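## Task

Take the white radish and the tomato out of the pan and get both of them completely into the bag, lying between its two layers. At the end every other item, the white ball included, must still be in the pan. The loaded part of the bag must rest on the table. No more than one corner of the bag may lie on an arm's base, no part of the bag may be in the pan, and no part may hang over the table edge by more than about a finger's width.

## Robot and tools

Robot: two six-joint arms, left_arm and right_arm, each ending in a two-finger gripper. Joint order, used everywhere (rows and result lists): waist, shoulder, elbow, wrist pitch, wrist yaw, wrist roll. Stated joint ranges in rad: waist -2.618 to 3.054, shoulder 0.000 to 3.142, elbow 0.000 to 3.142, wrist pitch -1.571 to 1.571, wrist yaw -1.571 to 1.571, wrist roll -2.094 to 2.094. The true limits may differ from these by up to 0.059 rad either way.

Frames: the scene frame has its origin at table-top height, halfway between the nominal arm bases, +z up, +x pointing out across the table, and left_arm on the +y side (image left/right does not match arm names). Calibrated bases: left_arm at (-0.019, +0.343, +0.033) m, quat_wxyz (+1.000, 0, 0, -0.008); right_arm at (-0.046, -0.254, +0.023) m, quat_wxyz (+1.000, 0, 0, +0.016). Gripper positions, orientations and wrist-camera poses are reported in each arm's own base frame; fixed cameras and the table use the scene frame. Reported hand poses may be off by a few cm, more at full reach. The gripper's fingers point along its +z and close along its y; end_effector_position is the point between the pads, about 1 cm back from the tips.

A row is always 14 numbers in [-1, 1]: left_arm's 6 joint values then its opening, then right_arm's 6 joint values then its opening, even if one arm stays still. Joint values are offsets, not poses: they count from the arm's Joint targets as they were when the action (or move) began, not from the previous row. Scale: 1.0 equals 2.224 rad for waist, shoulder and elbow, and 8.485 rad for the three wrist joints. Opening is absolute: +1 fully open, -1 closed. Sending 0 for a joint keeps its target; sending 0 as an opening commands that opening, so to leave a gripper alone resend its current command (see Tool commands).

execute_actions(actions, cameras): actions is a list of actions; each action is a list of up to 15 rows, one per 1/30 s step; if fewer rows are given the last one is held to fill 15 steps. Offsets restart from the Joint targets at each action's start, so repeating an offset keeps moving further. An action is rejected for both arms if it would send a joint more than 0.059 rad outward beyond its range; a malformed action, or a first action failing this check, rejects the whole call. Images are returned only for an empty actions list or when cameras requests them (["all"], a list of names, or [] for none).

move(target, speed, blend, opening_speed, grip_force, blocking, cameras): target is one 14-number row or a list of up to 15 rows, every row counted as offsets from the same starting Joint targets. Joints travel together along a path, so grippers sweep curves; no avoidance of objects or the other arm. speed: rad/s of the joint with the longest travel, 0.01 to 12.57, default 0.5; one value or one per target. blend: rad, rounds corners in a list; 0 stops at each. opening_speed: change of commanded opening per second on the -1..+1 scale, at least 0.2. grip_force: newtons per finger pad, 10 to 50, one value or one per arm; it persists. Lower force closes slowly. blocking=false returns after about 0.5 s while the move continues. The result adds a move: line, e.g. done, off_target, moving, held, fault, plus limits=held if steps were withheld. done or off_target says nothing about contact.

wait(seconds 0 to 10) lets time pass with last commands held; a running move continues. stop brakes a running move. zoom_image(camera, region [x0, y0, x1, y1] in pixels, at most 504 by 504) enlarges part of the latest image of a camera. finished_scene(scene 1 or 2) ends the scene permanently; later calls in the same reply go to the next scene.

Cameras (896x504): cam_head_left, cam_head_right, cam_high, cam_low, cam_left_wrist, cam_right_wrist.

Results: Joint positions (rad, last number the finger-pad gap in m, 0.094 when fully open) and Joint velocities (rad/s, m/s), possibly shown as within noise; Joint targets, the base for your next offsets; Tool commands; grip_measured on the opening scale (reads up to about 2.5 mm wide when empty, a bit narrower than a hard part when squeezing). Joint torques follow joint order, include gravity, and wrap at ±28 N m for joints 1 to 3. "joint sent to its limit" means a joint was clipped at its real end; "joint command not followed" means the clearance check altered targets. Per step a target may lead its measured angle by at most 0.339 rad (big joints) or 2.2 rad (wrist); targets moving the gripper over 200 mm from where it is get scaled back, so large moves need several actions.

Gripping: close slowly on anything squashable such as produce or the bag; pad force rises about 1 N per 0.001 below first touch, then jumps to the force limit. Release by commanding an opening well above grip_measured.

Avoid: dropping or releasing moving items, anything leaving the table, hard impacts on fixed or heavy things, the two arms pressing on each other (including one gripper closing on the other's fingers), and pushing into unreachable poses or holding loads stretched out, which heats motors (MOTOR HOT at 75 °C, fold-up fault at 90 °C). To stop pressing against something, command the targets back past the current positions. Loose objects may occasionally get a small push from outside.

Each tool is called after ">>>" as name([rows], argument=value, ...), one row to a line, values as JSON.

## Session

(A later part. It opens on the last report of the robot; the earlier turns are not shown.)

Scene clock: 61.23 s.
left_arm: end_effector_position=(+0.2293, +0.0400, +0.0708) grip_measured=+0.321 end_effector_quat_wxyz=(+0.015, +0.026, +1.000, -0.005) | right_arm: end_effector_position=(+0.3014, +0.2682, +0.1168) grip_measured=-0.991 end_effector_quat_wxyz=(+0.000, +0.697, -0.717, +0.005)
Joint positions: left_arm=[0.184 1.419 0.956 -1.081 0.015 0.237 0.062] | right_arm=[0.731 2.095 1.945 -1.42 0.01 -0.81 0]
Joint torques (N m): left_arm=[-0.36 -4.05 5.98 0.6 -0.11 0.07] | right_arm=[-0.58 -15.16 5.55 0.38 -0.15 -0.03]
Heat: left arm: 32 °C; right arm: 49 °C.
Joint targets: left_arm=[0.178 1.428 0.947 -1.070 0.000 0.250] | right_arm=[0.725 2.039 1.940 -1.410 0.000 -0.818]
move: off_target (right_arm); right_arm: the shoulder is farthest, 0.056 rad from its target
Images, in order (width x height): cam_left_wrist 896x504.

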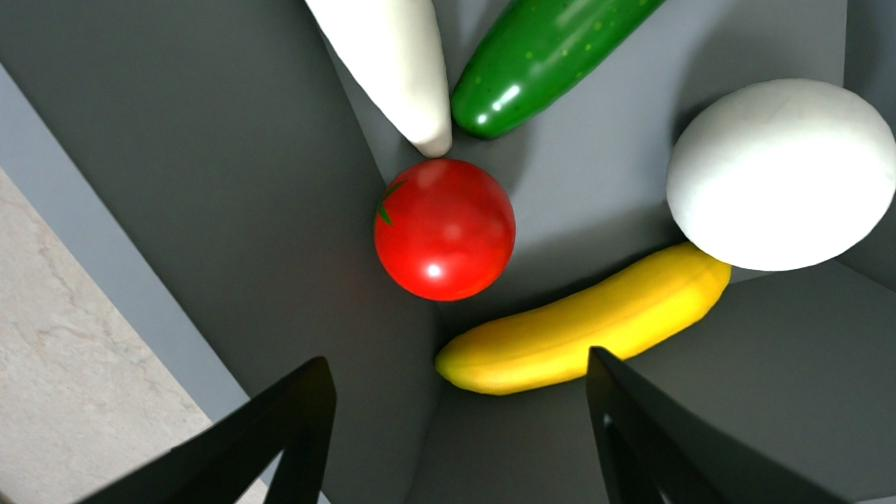

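>>> move([
  [0.0111,0.0525,-0.0916,0.0378,0,0,0.319,0,0,0,0,0,0,-1],
], speed=0.3, cameras=["cam_left_wrist"])

Scene clock: 63.87 s.
left_arm: end_effector_position=(+0.2291, +0.0421, +0.0005) grip_measured=+0.321 end_effector_quat_wxyz=(+0.015, +0.022, +1.000, -0.005) | right_arm: end_effector_position=(+0.3014, +0.2682, +0.1168) grip_measured=-0.991 end_effector_quat_wxyz=(+0.000, +0.697, -0.717, +0.005)
Joint positions: left_arm=[0.194 1.531 0.754 -0.767 0.016 0.238 0.062] | right_arm=[0.731 2.095 1.945 -1.42 0.01 -0.81 0]
Joint torques (N m): left_arm=[0.91 -3.95 5.07 0.67 -0.11 0.06] | right_arm=[-0.61 -15.19 5.55 0.37 -0.15 -0.03]
Heat: left arm: 32 °C; right arm: 49 °C.
Joint targets: left_arm=[0.202 1.544 0.743 -0.750 0.000 0.250] | right_arm=[0.725 2.039 1.940 -1.410 0.000 -0.818]
move: off_target (right_arm); right_arm: the shoulder is farthest, 0.056 rad from its target
Images, in order (width x height): cam_left_wrist 896x504.

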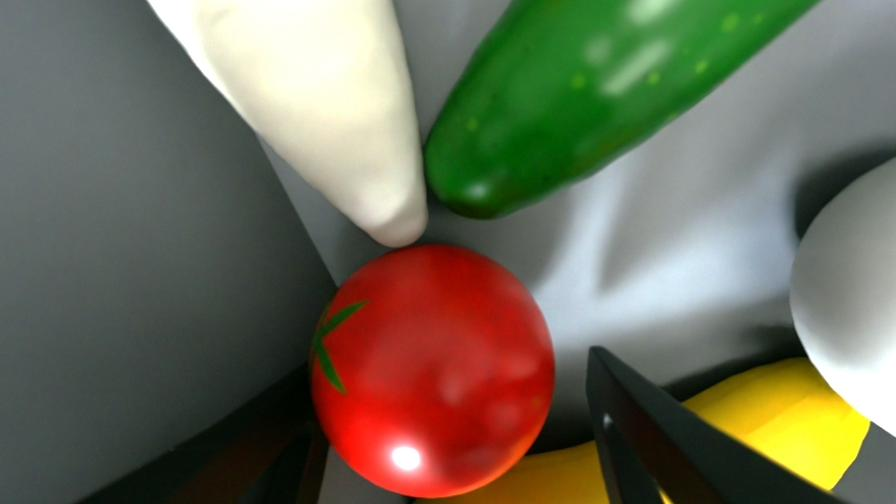

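>>> move([
  [0,0,0,0,0,0,0.05,0,0,0,0,0,0,-1],
], opening_speed=0.25, grip_force=[20,50], cameras=["cam_left_wrist"])

Scene clock: 65.47 s.
left_arm: end_effector_position=(+0.2310, +0.0425, +0.0006) grip_measured=+0.053 end_effector_quat_wxyz=(+0.019, +0.022, +1.000, -0.004) | right_arm: end_effector_position=(+0.3014, +0.2682, +0.1168) grip_measured=-0.991 end_effector_quat_wxyz=(+0.000, +0.697, -0.717, +0.005)
Joint positions: left_arm=[0.194 1.531 0.754 -0.76 0.015 0.238 0.049] | right_arm=[0.731 2.095 1.945 -1.42 0.01 -0.81 0]
Joint torques (N m): left_arm=[0.91 -3.96 5.05 0.6 -0.11 0.07] | right_arm=[-0.59 -15.16 5.55 0.37 -0.15 -0.03]
Heat: left arm: 31 °C; right arm: 50 °C.
Joint targets: left_arm=[0.202 1.544 0.743 -0.750 0.000 0.250] | right_arm=[0.725 2.039 1.940 -1.410 0.000 -0.818]
grip_force (N): 20, 50
move: off_target (right_arm); right_arm: the shoulder is farthest, 0.056 rad from its target
Images, in order (width x height): cam_left_wrist 896x504.

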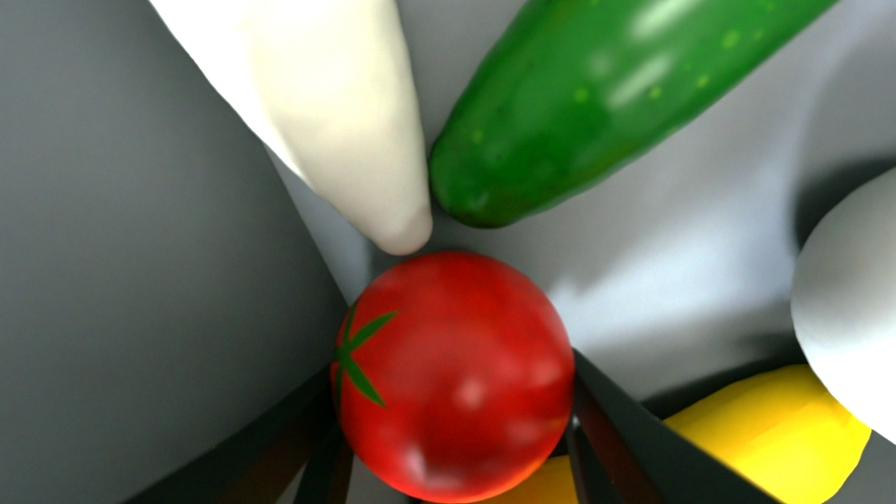

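>>> move([
  [0,-0.0522,0.0917,-0.0377,0,0,-0.02,-0.0666,-0.0717,-0.1461,0.0389,-0.036,-0.0108,-1],
  [0,-0.0904,0.174,-0.0717,0,0,-0.02,-0.1332,-0.1434,-0.2923,0.0778,-0.0721,-0.0217,-1],
], blend=[0.05,0], speed=0.4, cameras=["all"])

Scene clock: 70.67 s.
left_arm: end_effector_position=(+0.2077, +0.0380, +0.1224) grip_measured=+0.000 end_effector_quat_wxyz=(-0.008, +0.022, +1.000, -0.010) | right_arm: end_effector_position=(+0.3113, +0.2518, +0.1092) grip_measured=-0.991 end_effector_quat_wxyz=(-0.234, +0.654, -0.680, -0.235)
Joint positions: left_arm=[0.194 1.356 1.112 -1.346 0.015 0.238 0.047] | right_arm=[0.433 1.765 1.295 -0.765 -0.598 -0.994 0]
Joint torques (N m): left_arm=[0.91 -5.12 8.79 0.25 -0.11 0.08] | right_arm=[-0.46 -11.92 6.02 0.91 -0.46 -0.02]
Heat: left arm: 31 °C; right arm: 50 °C.
Joint targets: left_arm=[0.202 1.343 1.130 -1.358 0.000 0.250] | right_arm=[0.428 1.721 1.290 -0.750 -0.612 -1.002]
grip_force (N): 20, 50
move: off_target (right_arm); right_arm: the shoulder is farthest, 0.045 rad from its target

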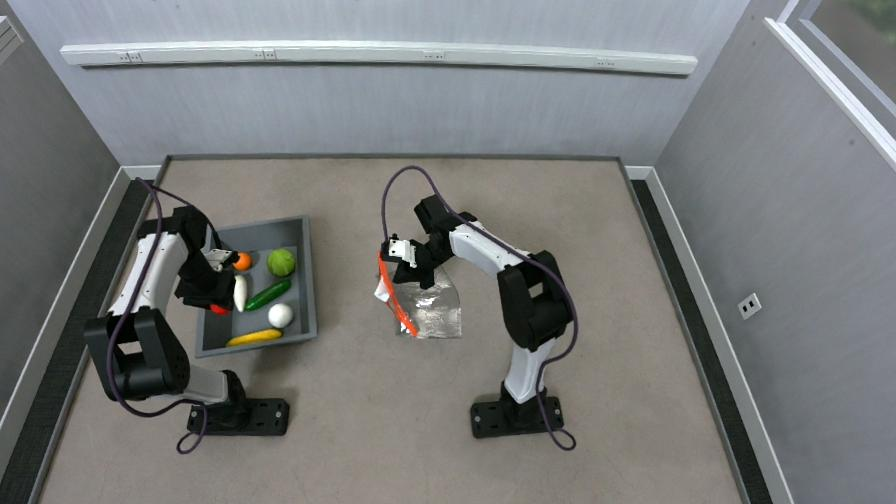

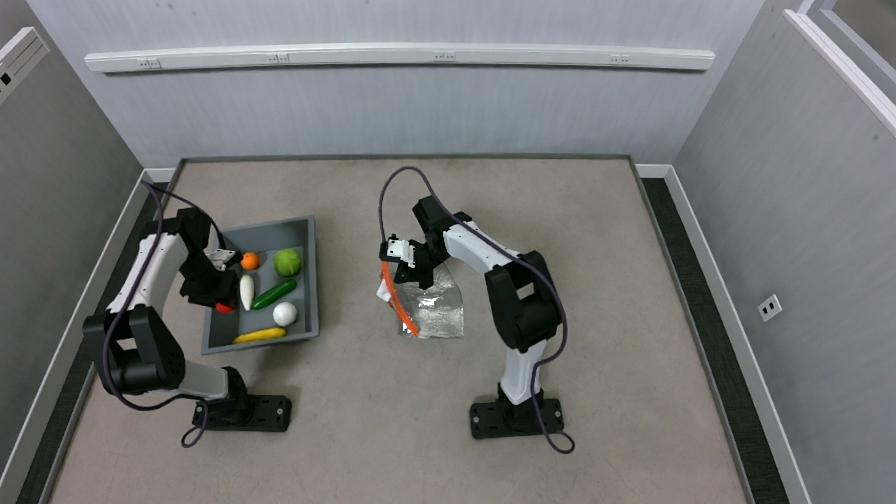

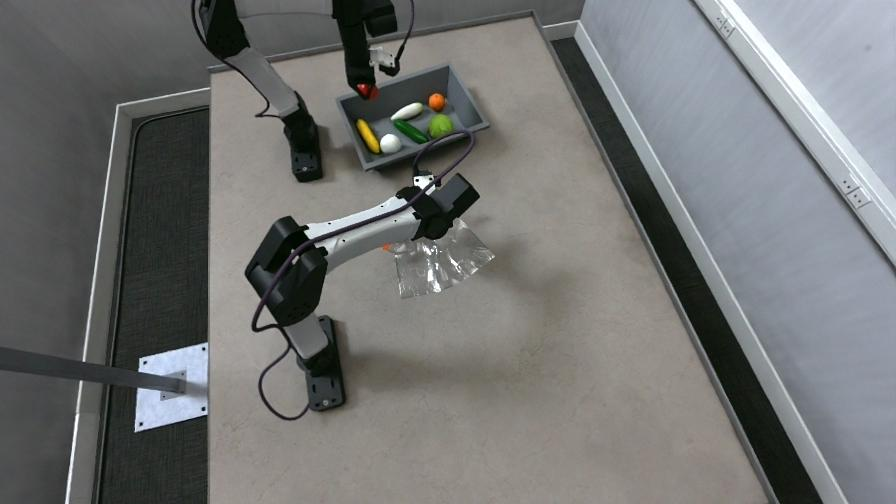

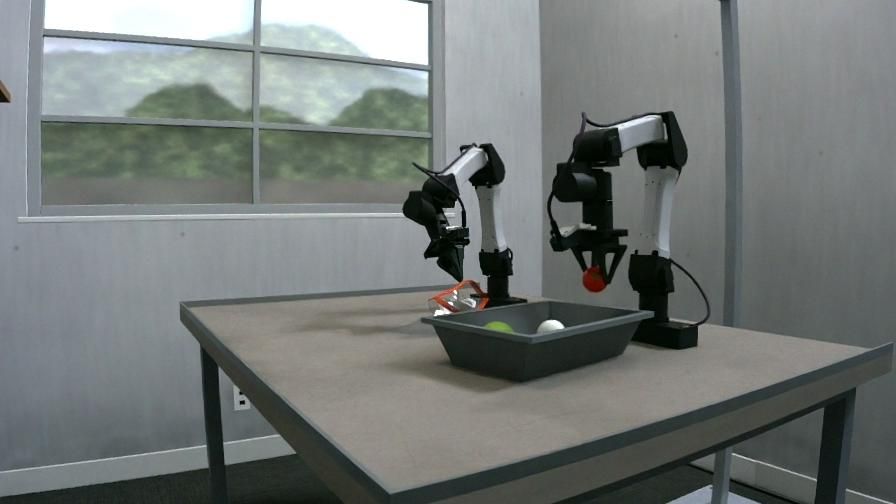

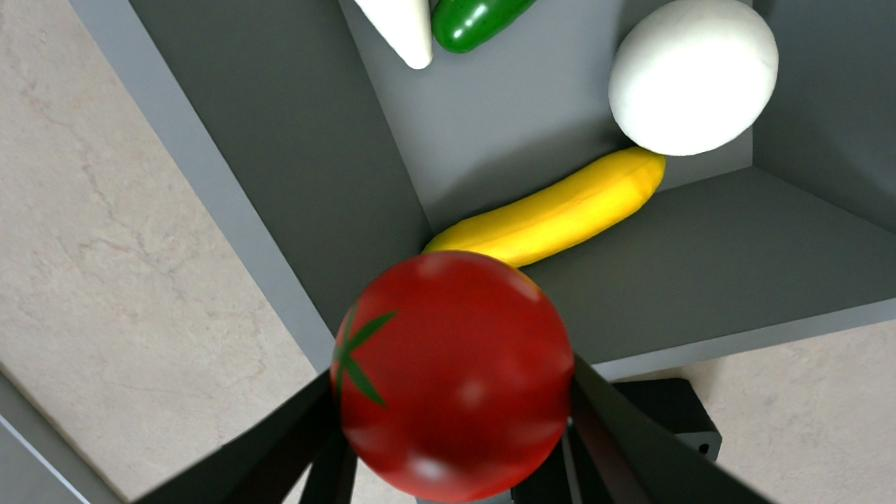

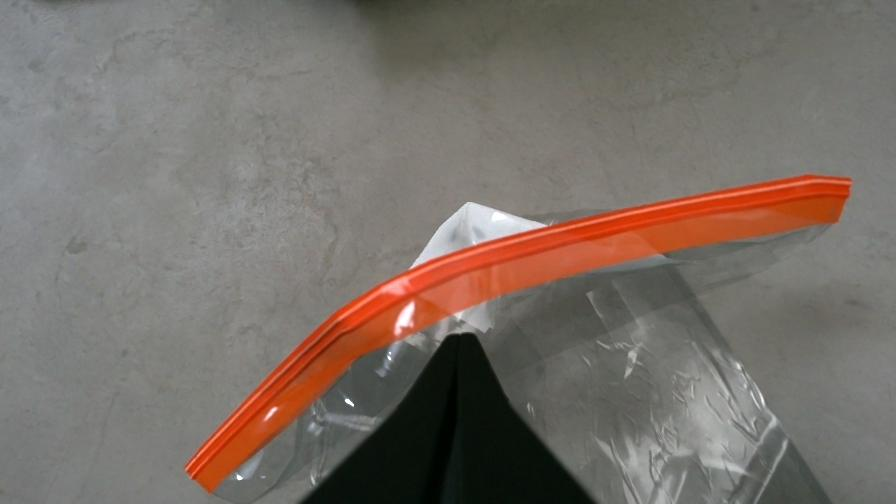

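>>> zoom_image(camera="cam_low", region=[390, 240, 530, 330])

>>> zoom_image(camera="cam_head_left", region=[340, 220, 500, 360])

Scaled by 3.600 from the camera's 896x504 image, which has a finer 1280x720 frame.

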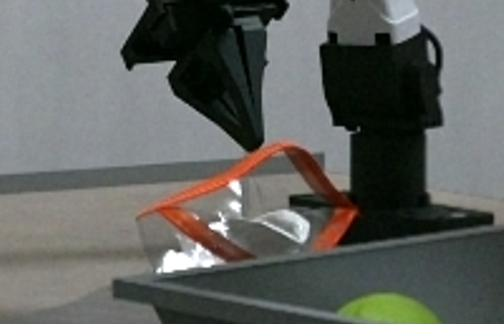

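Scaled by 3.150 from the camera's 896x504 image, which has a finer 1280x720 frame.

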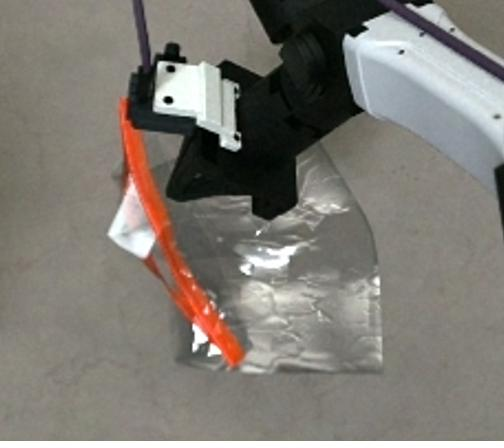

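>>> move([
  [0.0665,0.0962,-0.2554,0.2774,0.1768,-0.0295,-0.02,0,0,0,0,0,0,-1],
  [-0.1623,0.2469,-0.196,0.184,0.1481,0.085,-0.02,0,0,0,0,0,0,-1],
], blend=[0.1,0], speed=0.8, cameras=["cam_left_wrist","cam_right_wrist","cam_head_left","cam_low"])

Scene clock: 78.50 s.
left_arm: end_effector_position=(+0.2924, -0.2159, +0.0727) grip_measured=-0.002 end_effector_quat_wxyz=(+0.459, +0.559, +0.538, -0.433) | right_arm: end_effector_position=(+0.3114, +0.2519, +0.1093) grip_measured=-0.991 end_effector_quat_wxyz=(-0.234, +0.654, -0.680, -0.235)
Joint positions: left_arm=[-0.155 1.86 0.702 0.254 1.309 0.935 0.047] | right_arm=[0.433 1.765 1.295 -0.764 -0.598 -0.994 0]
Joint torques (N m): left_arm=[-0.05 -4.7 4.51 0.77 -0.03 0.27] | right_arm=[-0.43 -11.93 6.01 0.96 -0.48 -0.04]
Heat: left arm: 31 °C; right arm: 51 °C.
Joint targets: left_arm=[-0.159 1.893 0.694 0.203 1.256 0.971] | right_arm=[0.428 1.721 1.290 -0.749 -0.612 -1.002]
grip_force (N): 20, 50
move: off_target (left_arm, right_arm); left_arm: the wrist yaw is farthest, 0.053 rad from its target; right_arm: the shoulder is farthest, 0.044 rad from its target
Images, in order (width x height): cam_head_left 896x504, cam_low 896x504, cam_left_wrist 896x504, cam_right_wrist 896x504.

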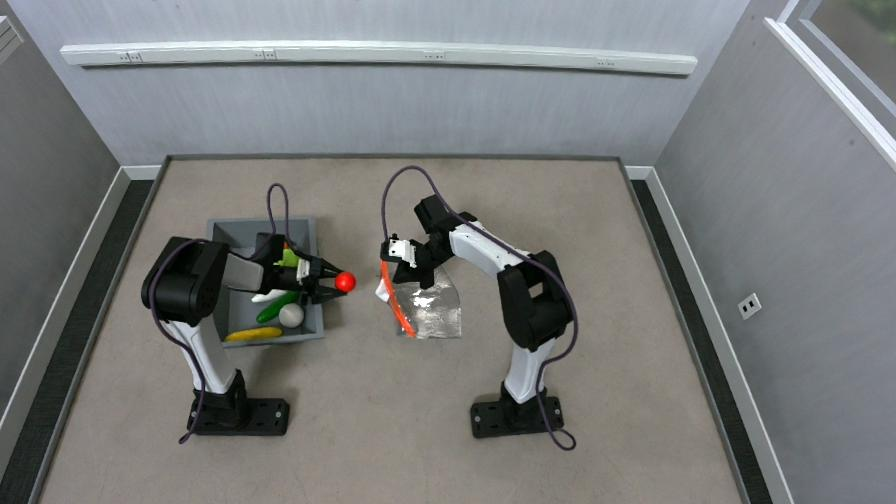

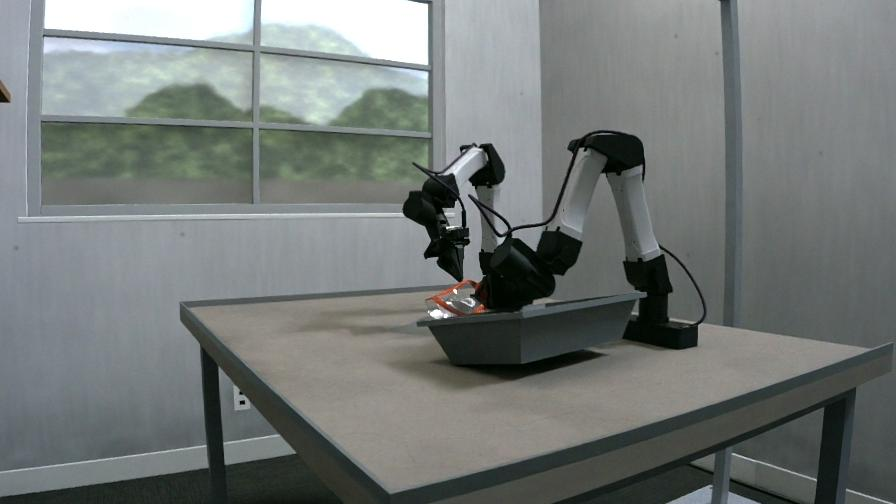

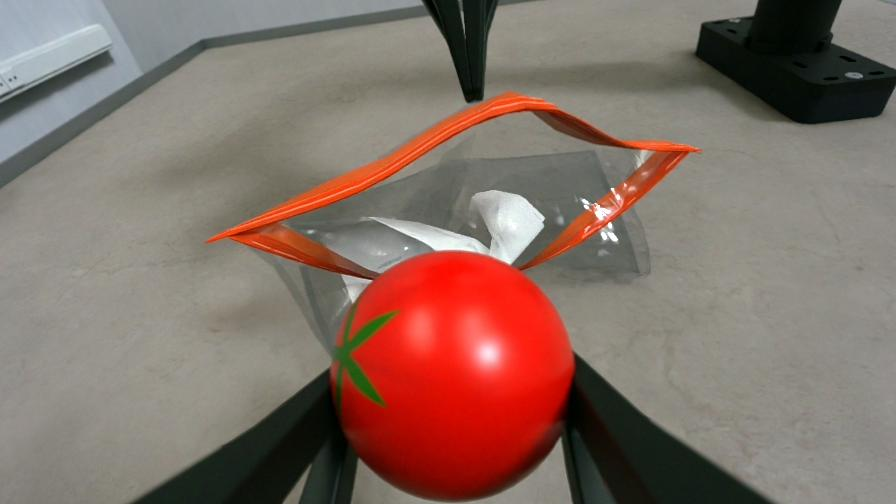

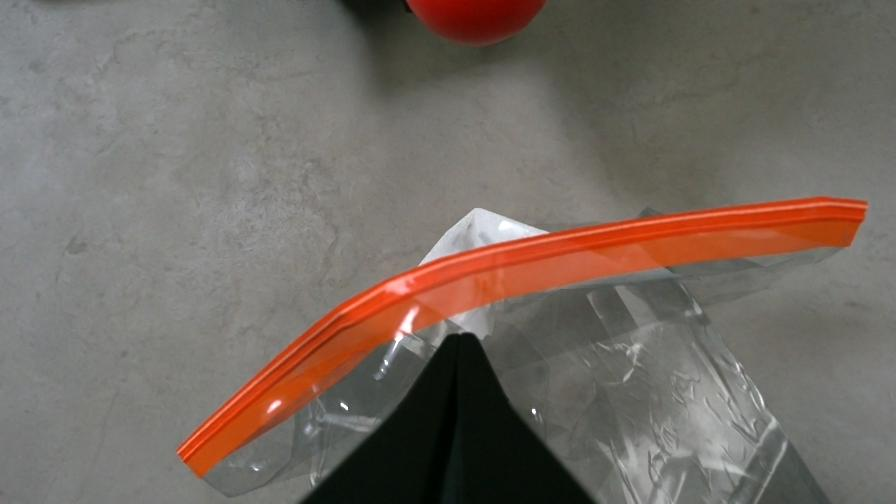

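>>> move(target=[0,-0.1124,0,-0.0295,0,0,-0.02,0,0,0,0,0,0,-1], speed=0.25, cameras=["cam_head_left","cam_low","cam_left_wrist"])

>>> zoom_image(camera="cam_low", region=[390, 200, 680, 380])

Scene clock: 80.67 s.
left_arm: end_effector_position=(+0.2736, -0.2110, +0.1064) grip_measured=-0.002 end_effector_quat_wxyz=(+0.435, +0.552, +0.564, -0.434) | right_arm: end_effector_position=(+0.3114, +0.2519, +0.1093) grip_measured=-0.991 end_effector_quat_wxyz=(-0.234, +0.654, -0.680, -0.235)
Joint positions: left_arm=[-0.155 1.661 0.705 -0.033 1.273 0.959 0.047] | right_arm=[0.433 1.765 1.295 -0.764 -0.598 -0.994 0]
Joint torques (N m): left_arm=[-0.08 -7.69 5.09 1.1 0.35 0.06] | right_arm=[-0.43 -11.92 6 0.96 -0.48 -0.04]
Heat: left arm: 30 °C; right arm: 51 °C.
Joint targets: left_arm=[-0.159 1.642 0.694 -0.047 1.256 0.971] | right_arm=[0.428 1.721 1.290 -0.749 -0.612 -1.002]
grip_force (N): 20, 50
move: off_target (right_arm); right_arm: the shoulder is farthest, 0.044 rad from its target
Images, in order (width x height): cam_head_left 896x504, cam_low 896x504, cam_left_wrist 896x504.

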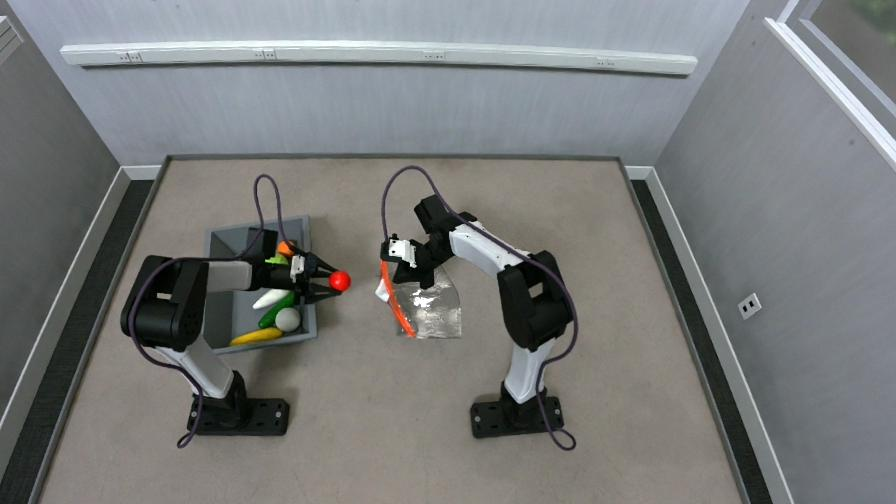

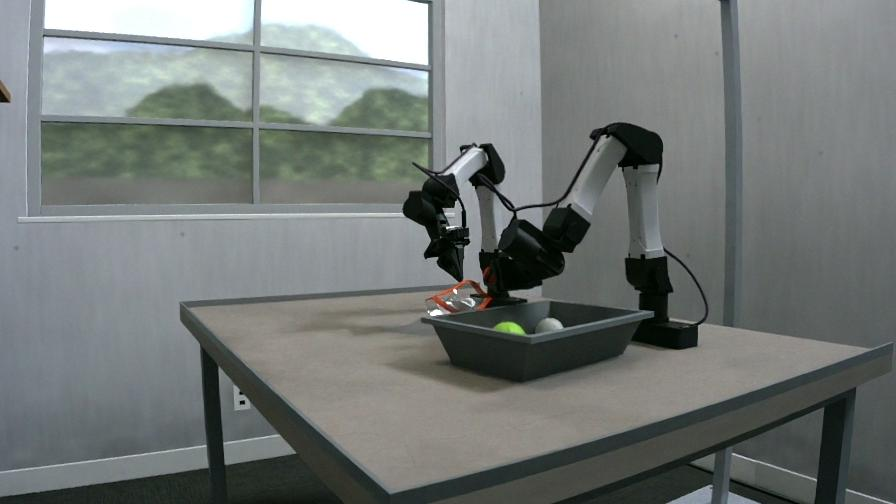

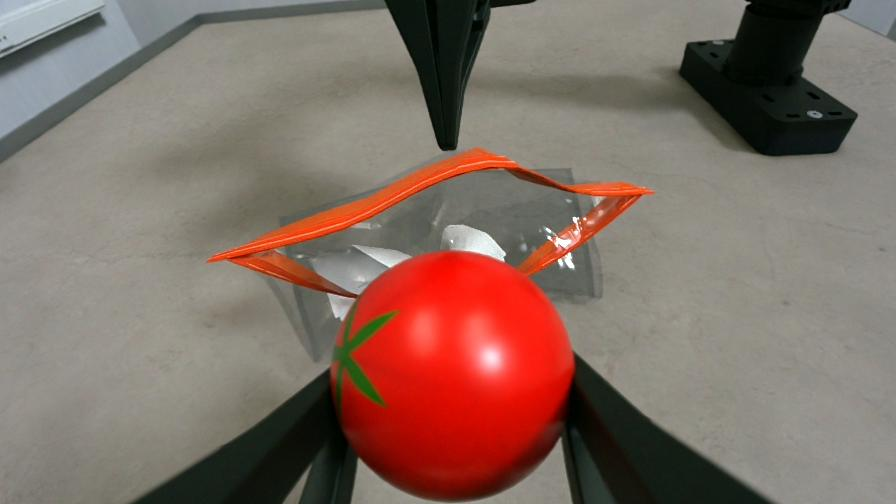

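Scaled by 1.738 from the camera's 896x504 image, which has a finer 1280x720 frame.

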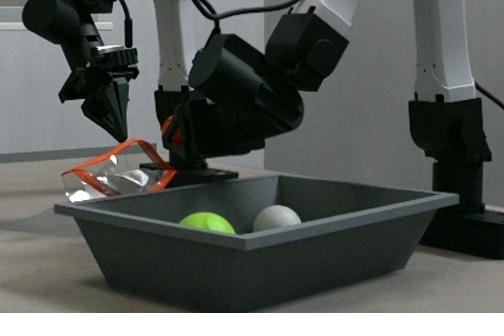

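>>> move(target=[0,0,0,0,0,0,-0.02,-0.0486,-0.0184,0.0567,-0.0292,-0.0045,-0.0174,-1], speed=0.25, cameras=["cam_head_left","cam_low","cam_left_wrist","cam_right_wrist"])

>>> zoom_image(camera="cam_low", region=[390, 220, 550, 330])

Scene clock: 83.33 s.
left_arm: end_effector_position=(+0.2735, -0.2110, +0.1063) grip_measured=-0.002 end_effector_quat_wxyz=(+0.435, +0.552, +0.564, -0.434) | right_arm: end_effector_position=(+0.3106, +0.2137, +0.1443) grip_measured=-0.991 end_effector_quat_wxyz=(-0.230, +0.659, -0.675, -0.238)
Joint positions: left_arm=[-0.155 1.661 0.705 -0.033 1.273 0.959 0.047] | right_arm=[0.325 1.719 1.389 -0.993 -0.636 -1.141 0]
Joint torques (N m): left_arm=[-0.09 -7.72 5.14 1.12 0.35 0.06] | right_arm=[-0.44 -11.1 9.01 0.68 -0.51 -0.06]
Heat: left arm: 30 °C; right arm: 51 °C.
Joint targets: left_arm=[-0.159 1.642 0.694 -0.047 1.256 0.971] | right_arm=[0.320 1.680 1.416 -0.997 -0.650 -1.149]
grip_force (N): 20, 50
move: off_target (right_arm); right_arm: the shoulder is farthest, 0.039 rad from its target
Images, in order (width x height): cam_head_left 896x504, cam_low 896x504, cam_left_wrist 896x504, cam_right_wrist 896x504.

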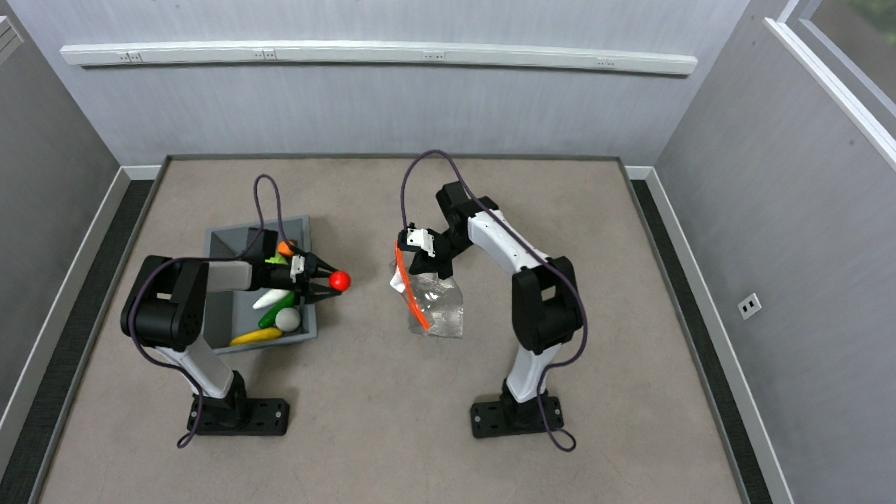

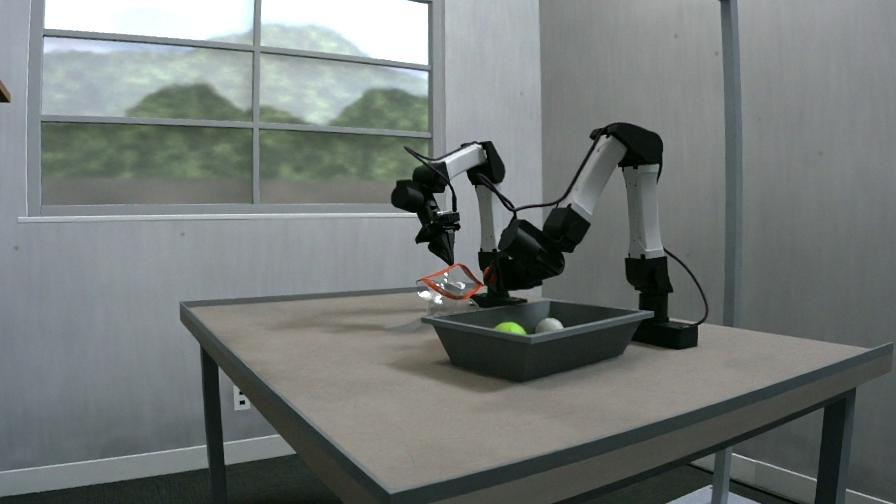

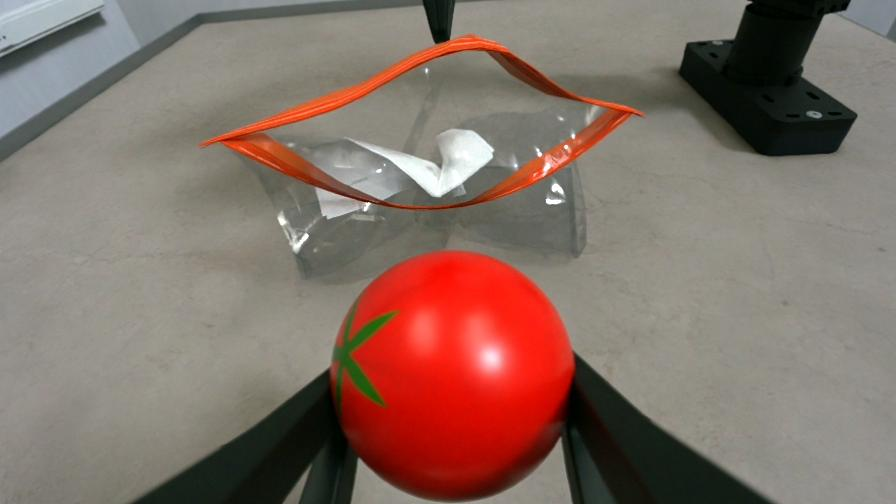

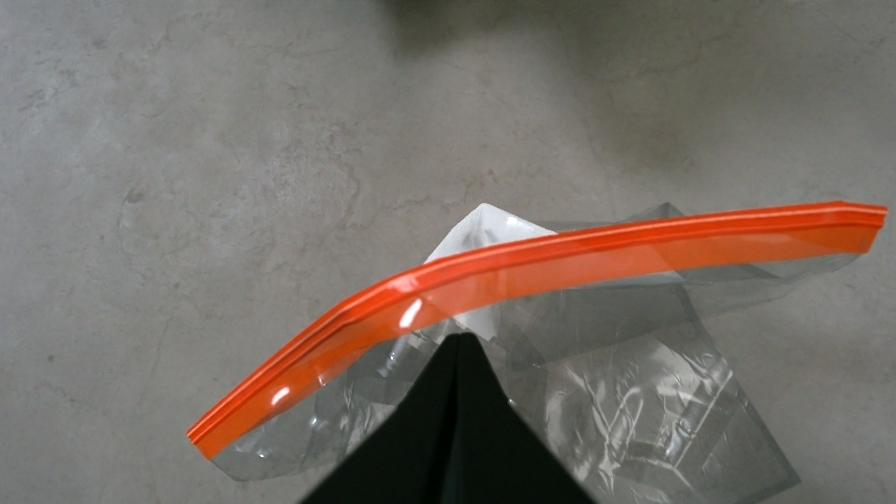

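Scaled by 3.150 from the camera's 896x504 image, which has a finer 1280x720 frame.

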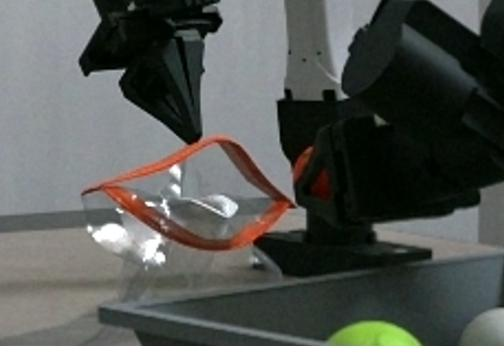

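>>> move(target=[-0.0679,0.0747,0.0697,0.0124,-0.0217,-0.0158,-0.02,-0.0576,-0.0063,-0.1007,0.0308,-0.0395,-0.0064,-1], speed=0.3, cameras=["all"])

>>> zoom_image(camera="cam_low", region=[390, 220, 590, 350])

Scene clock: 87.20 s.
left_arm: end_effector_position=(+0.2988, -0.2558, +0.0821) grip_measured=-0.002 end_effector_quat_wxyz=(+0.398, +0.582, +0.587, -0.398) | right_arm: end_effector_position=(+0.3165, +0.2095, +0.1431) grip_measured=-0.991 end_effector_quat_wxyz=(-0.340, +0.616, -0.625, -0.339)
Joint positions: left_arm=[-0.305 1.792 0.83 0.05 1.089 0.85 0.047] | right_arm=[0.197 1.708 1.196 -0.75 -0.969 -1.196 0]
Joint torques (N m): left_arm=[-0.13 -6.26 8.17 1.55 0.31 -0.16] | right_arm=[-0.47 -11.03 5.94 0.91 -0.64 -0.04]
Heat: left arm: 30 °C; right arm: 51 °C.
Joint targets: left_arm=[-0.310 1.808 0.849 0.058 1.072 0.837] | right_arm=[0.192 1.666 1.192 -0.736 -0.985 -1.204]
grip_force (N): 20, 50
move: off_target (right_arm); right_arm: the shoulder is farthest, 0.042 rad from its target

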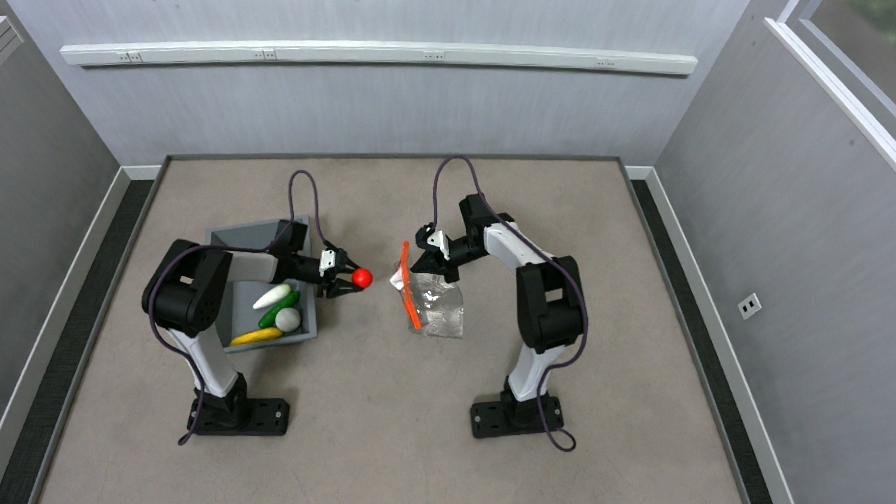

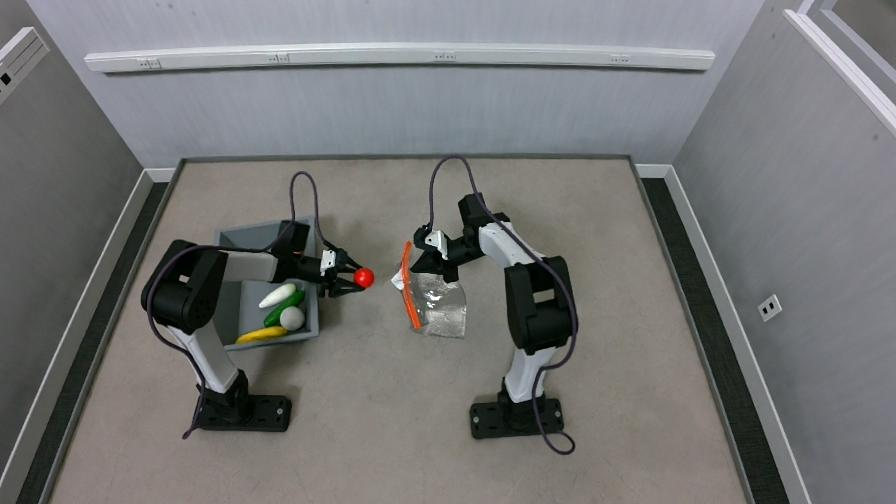

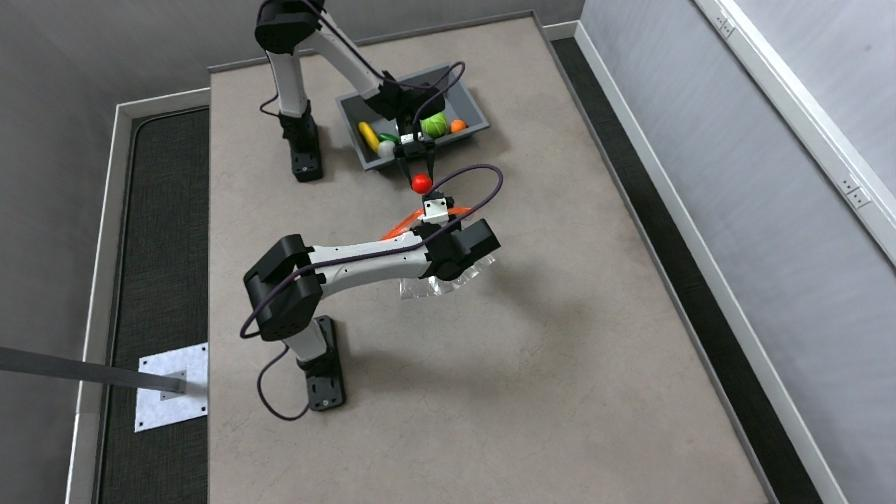

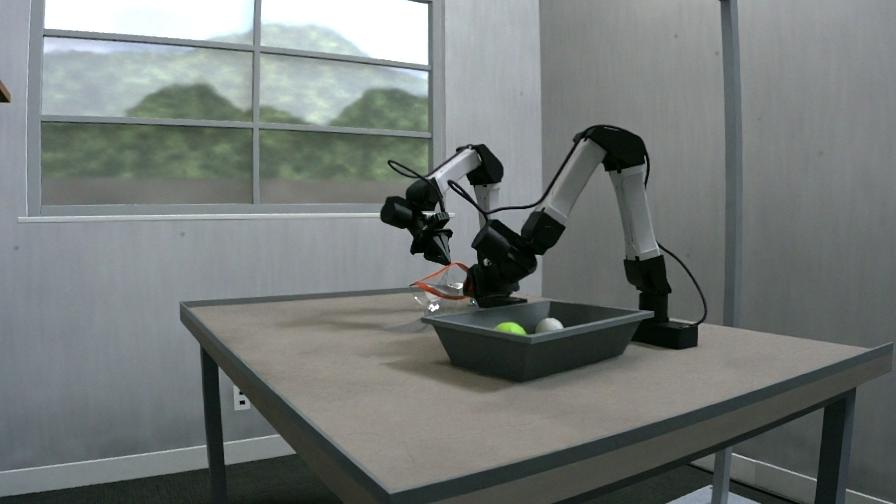

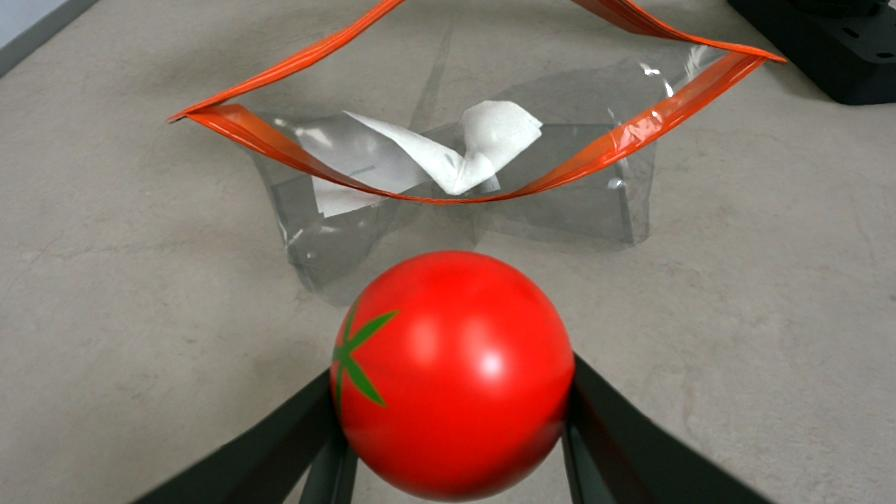

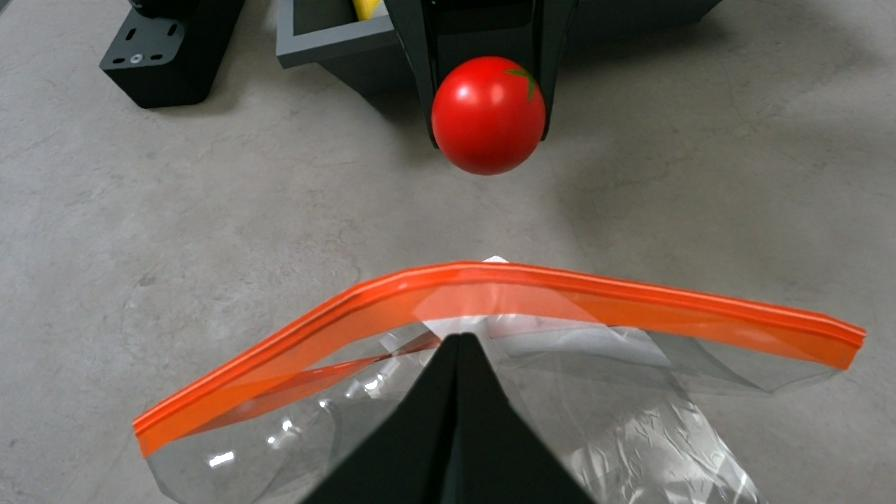

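Scaled by 2.520 from the camera's 896x504 image, which has a finer 1280x720 frame.

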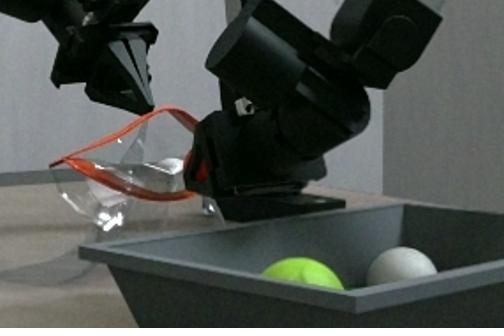

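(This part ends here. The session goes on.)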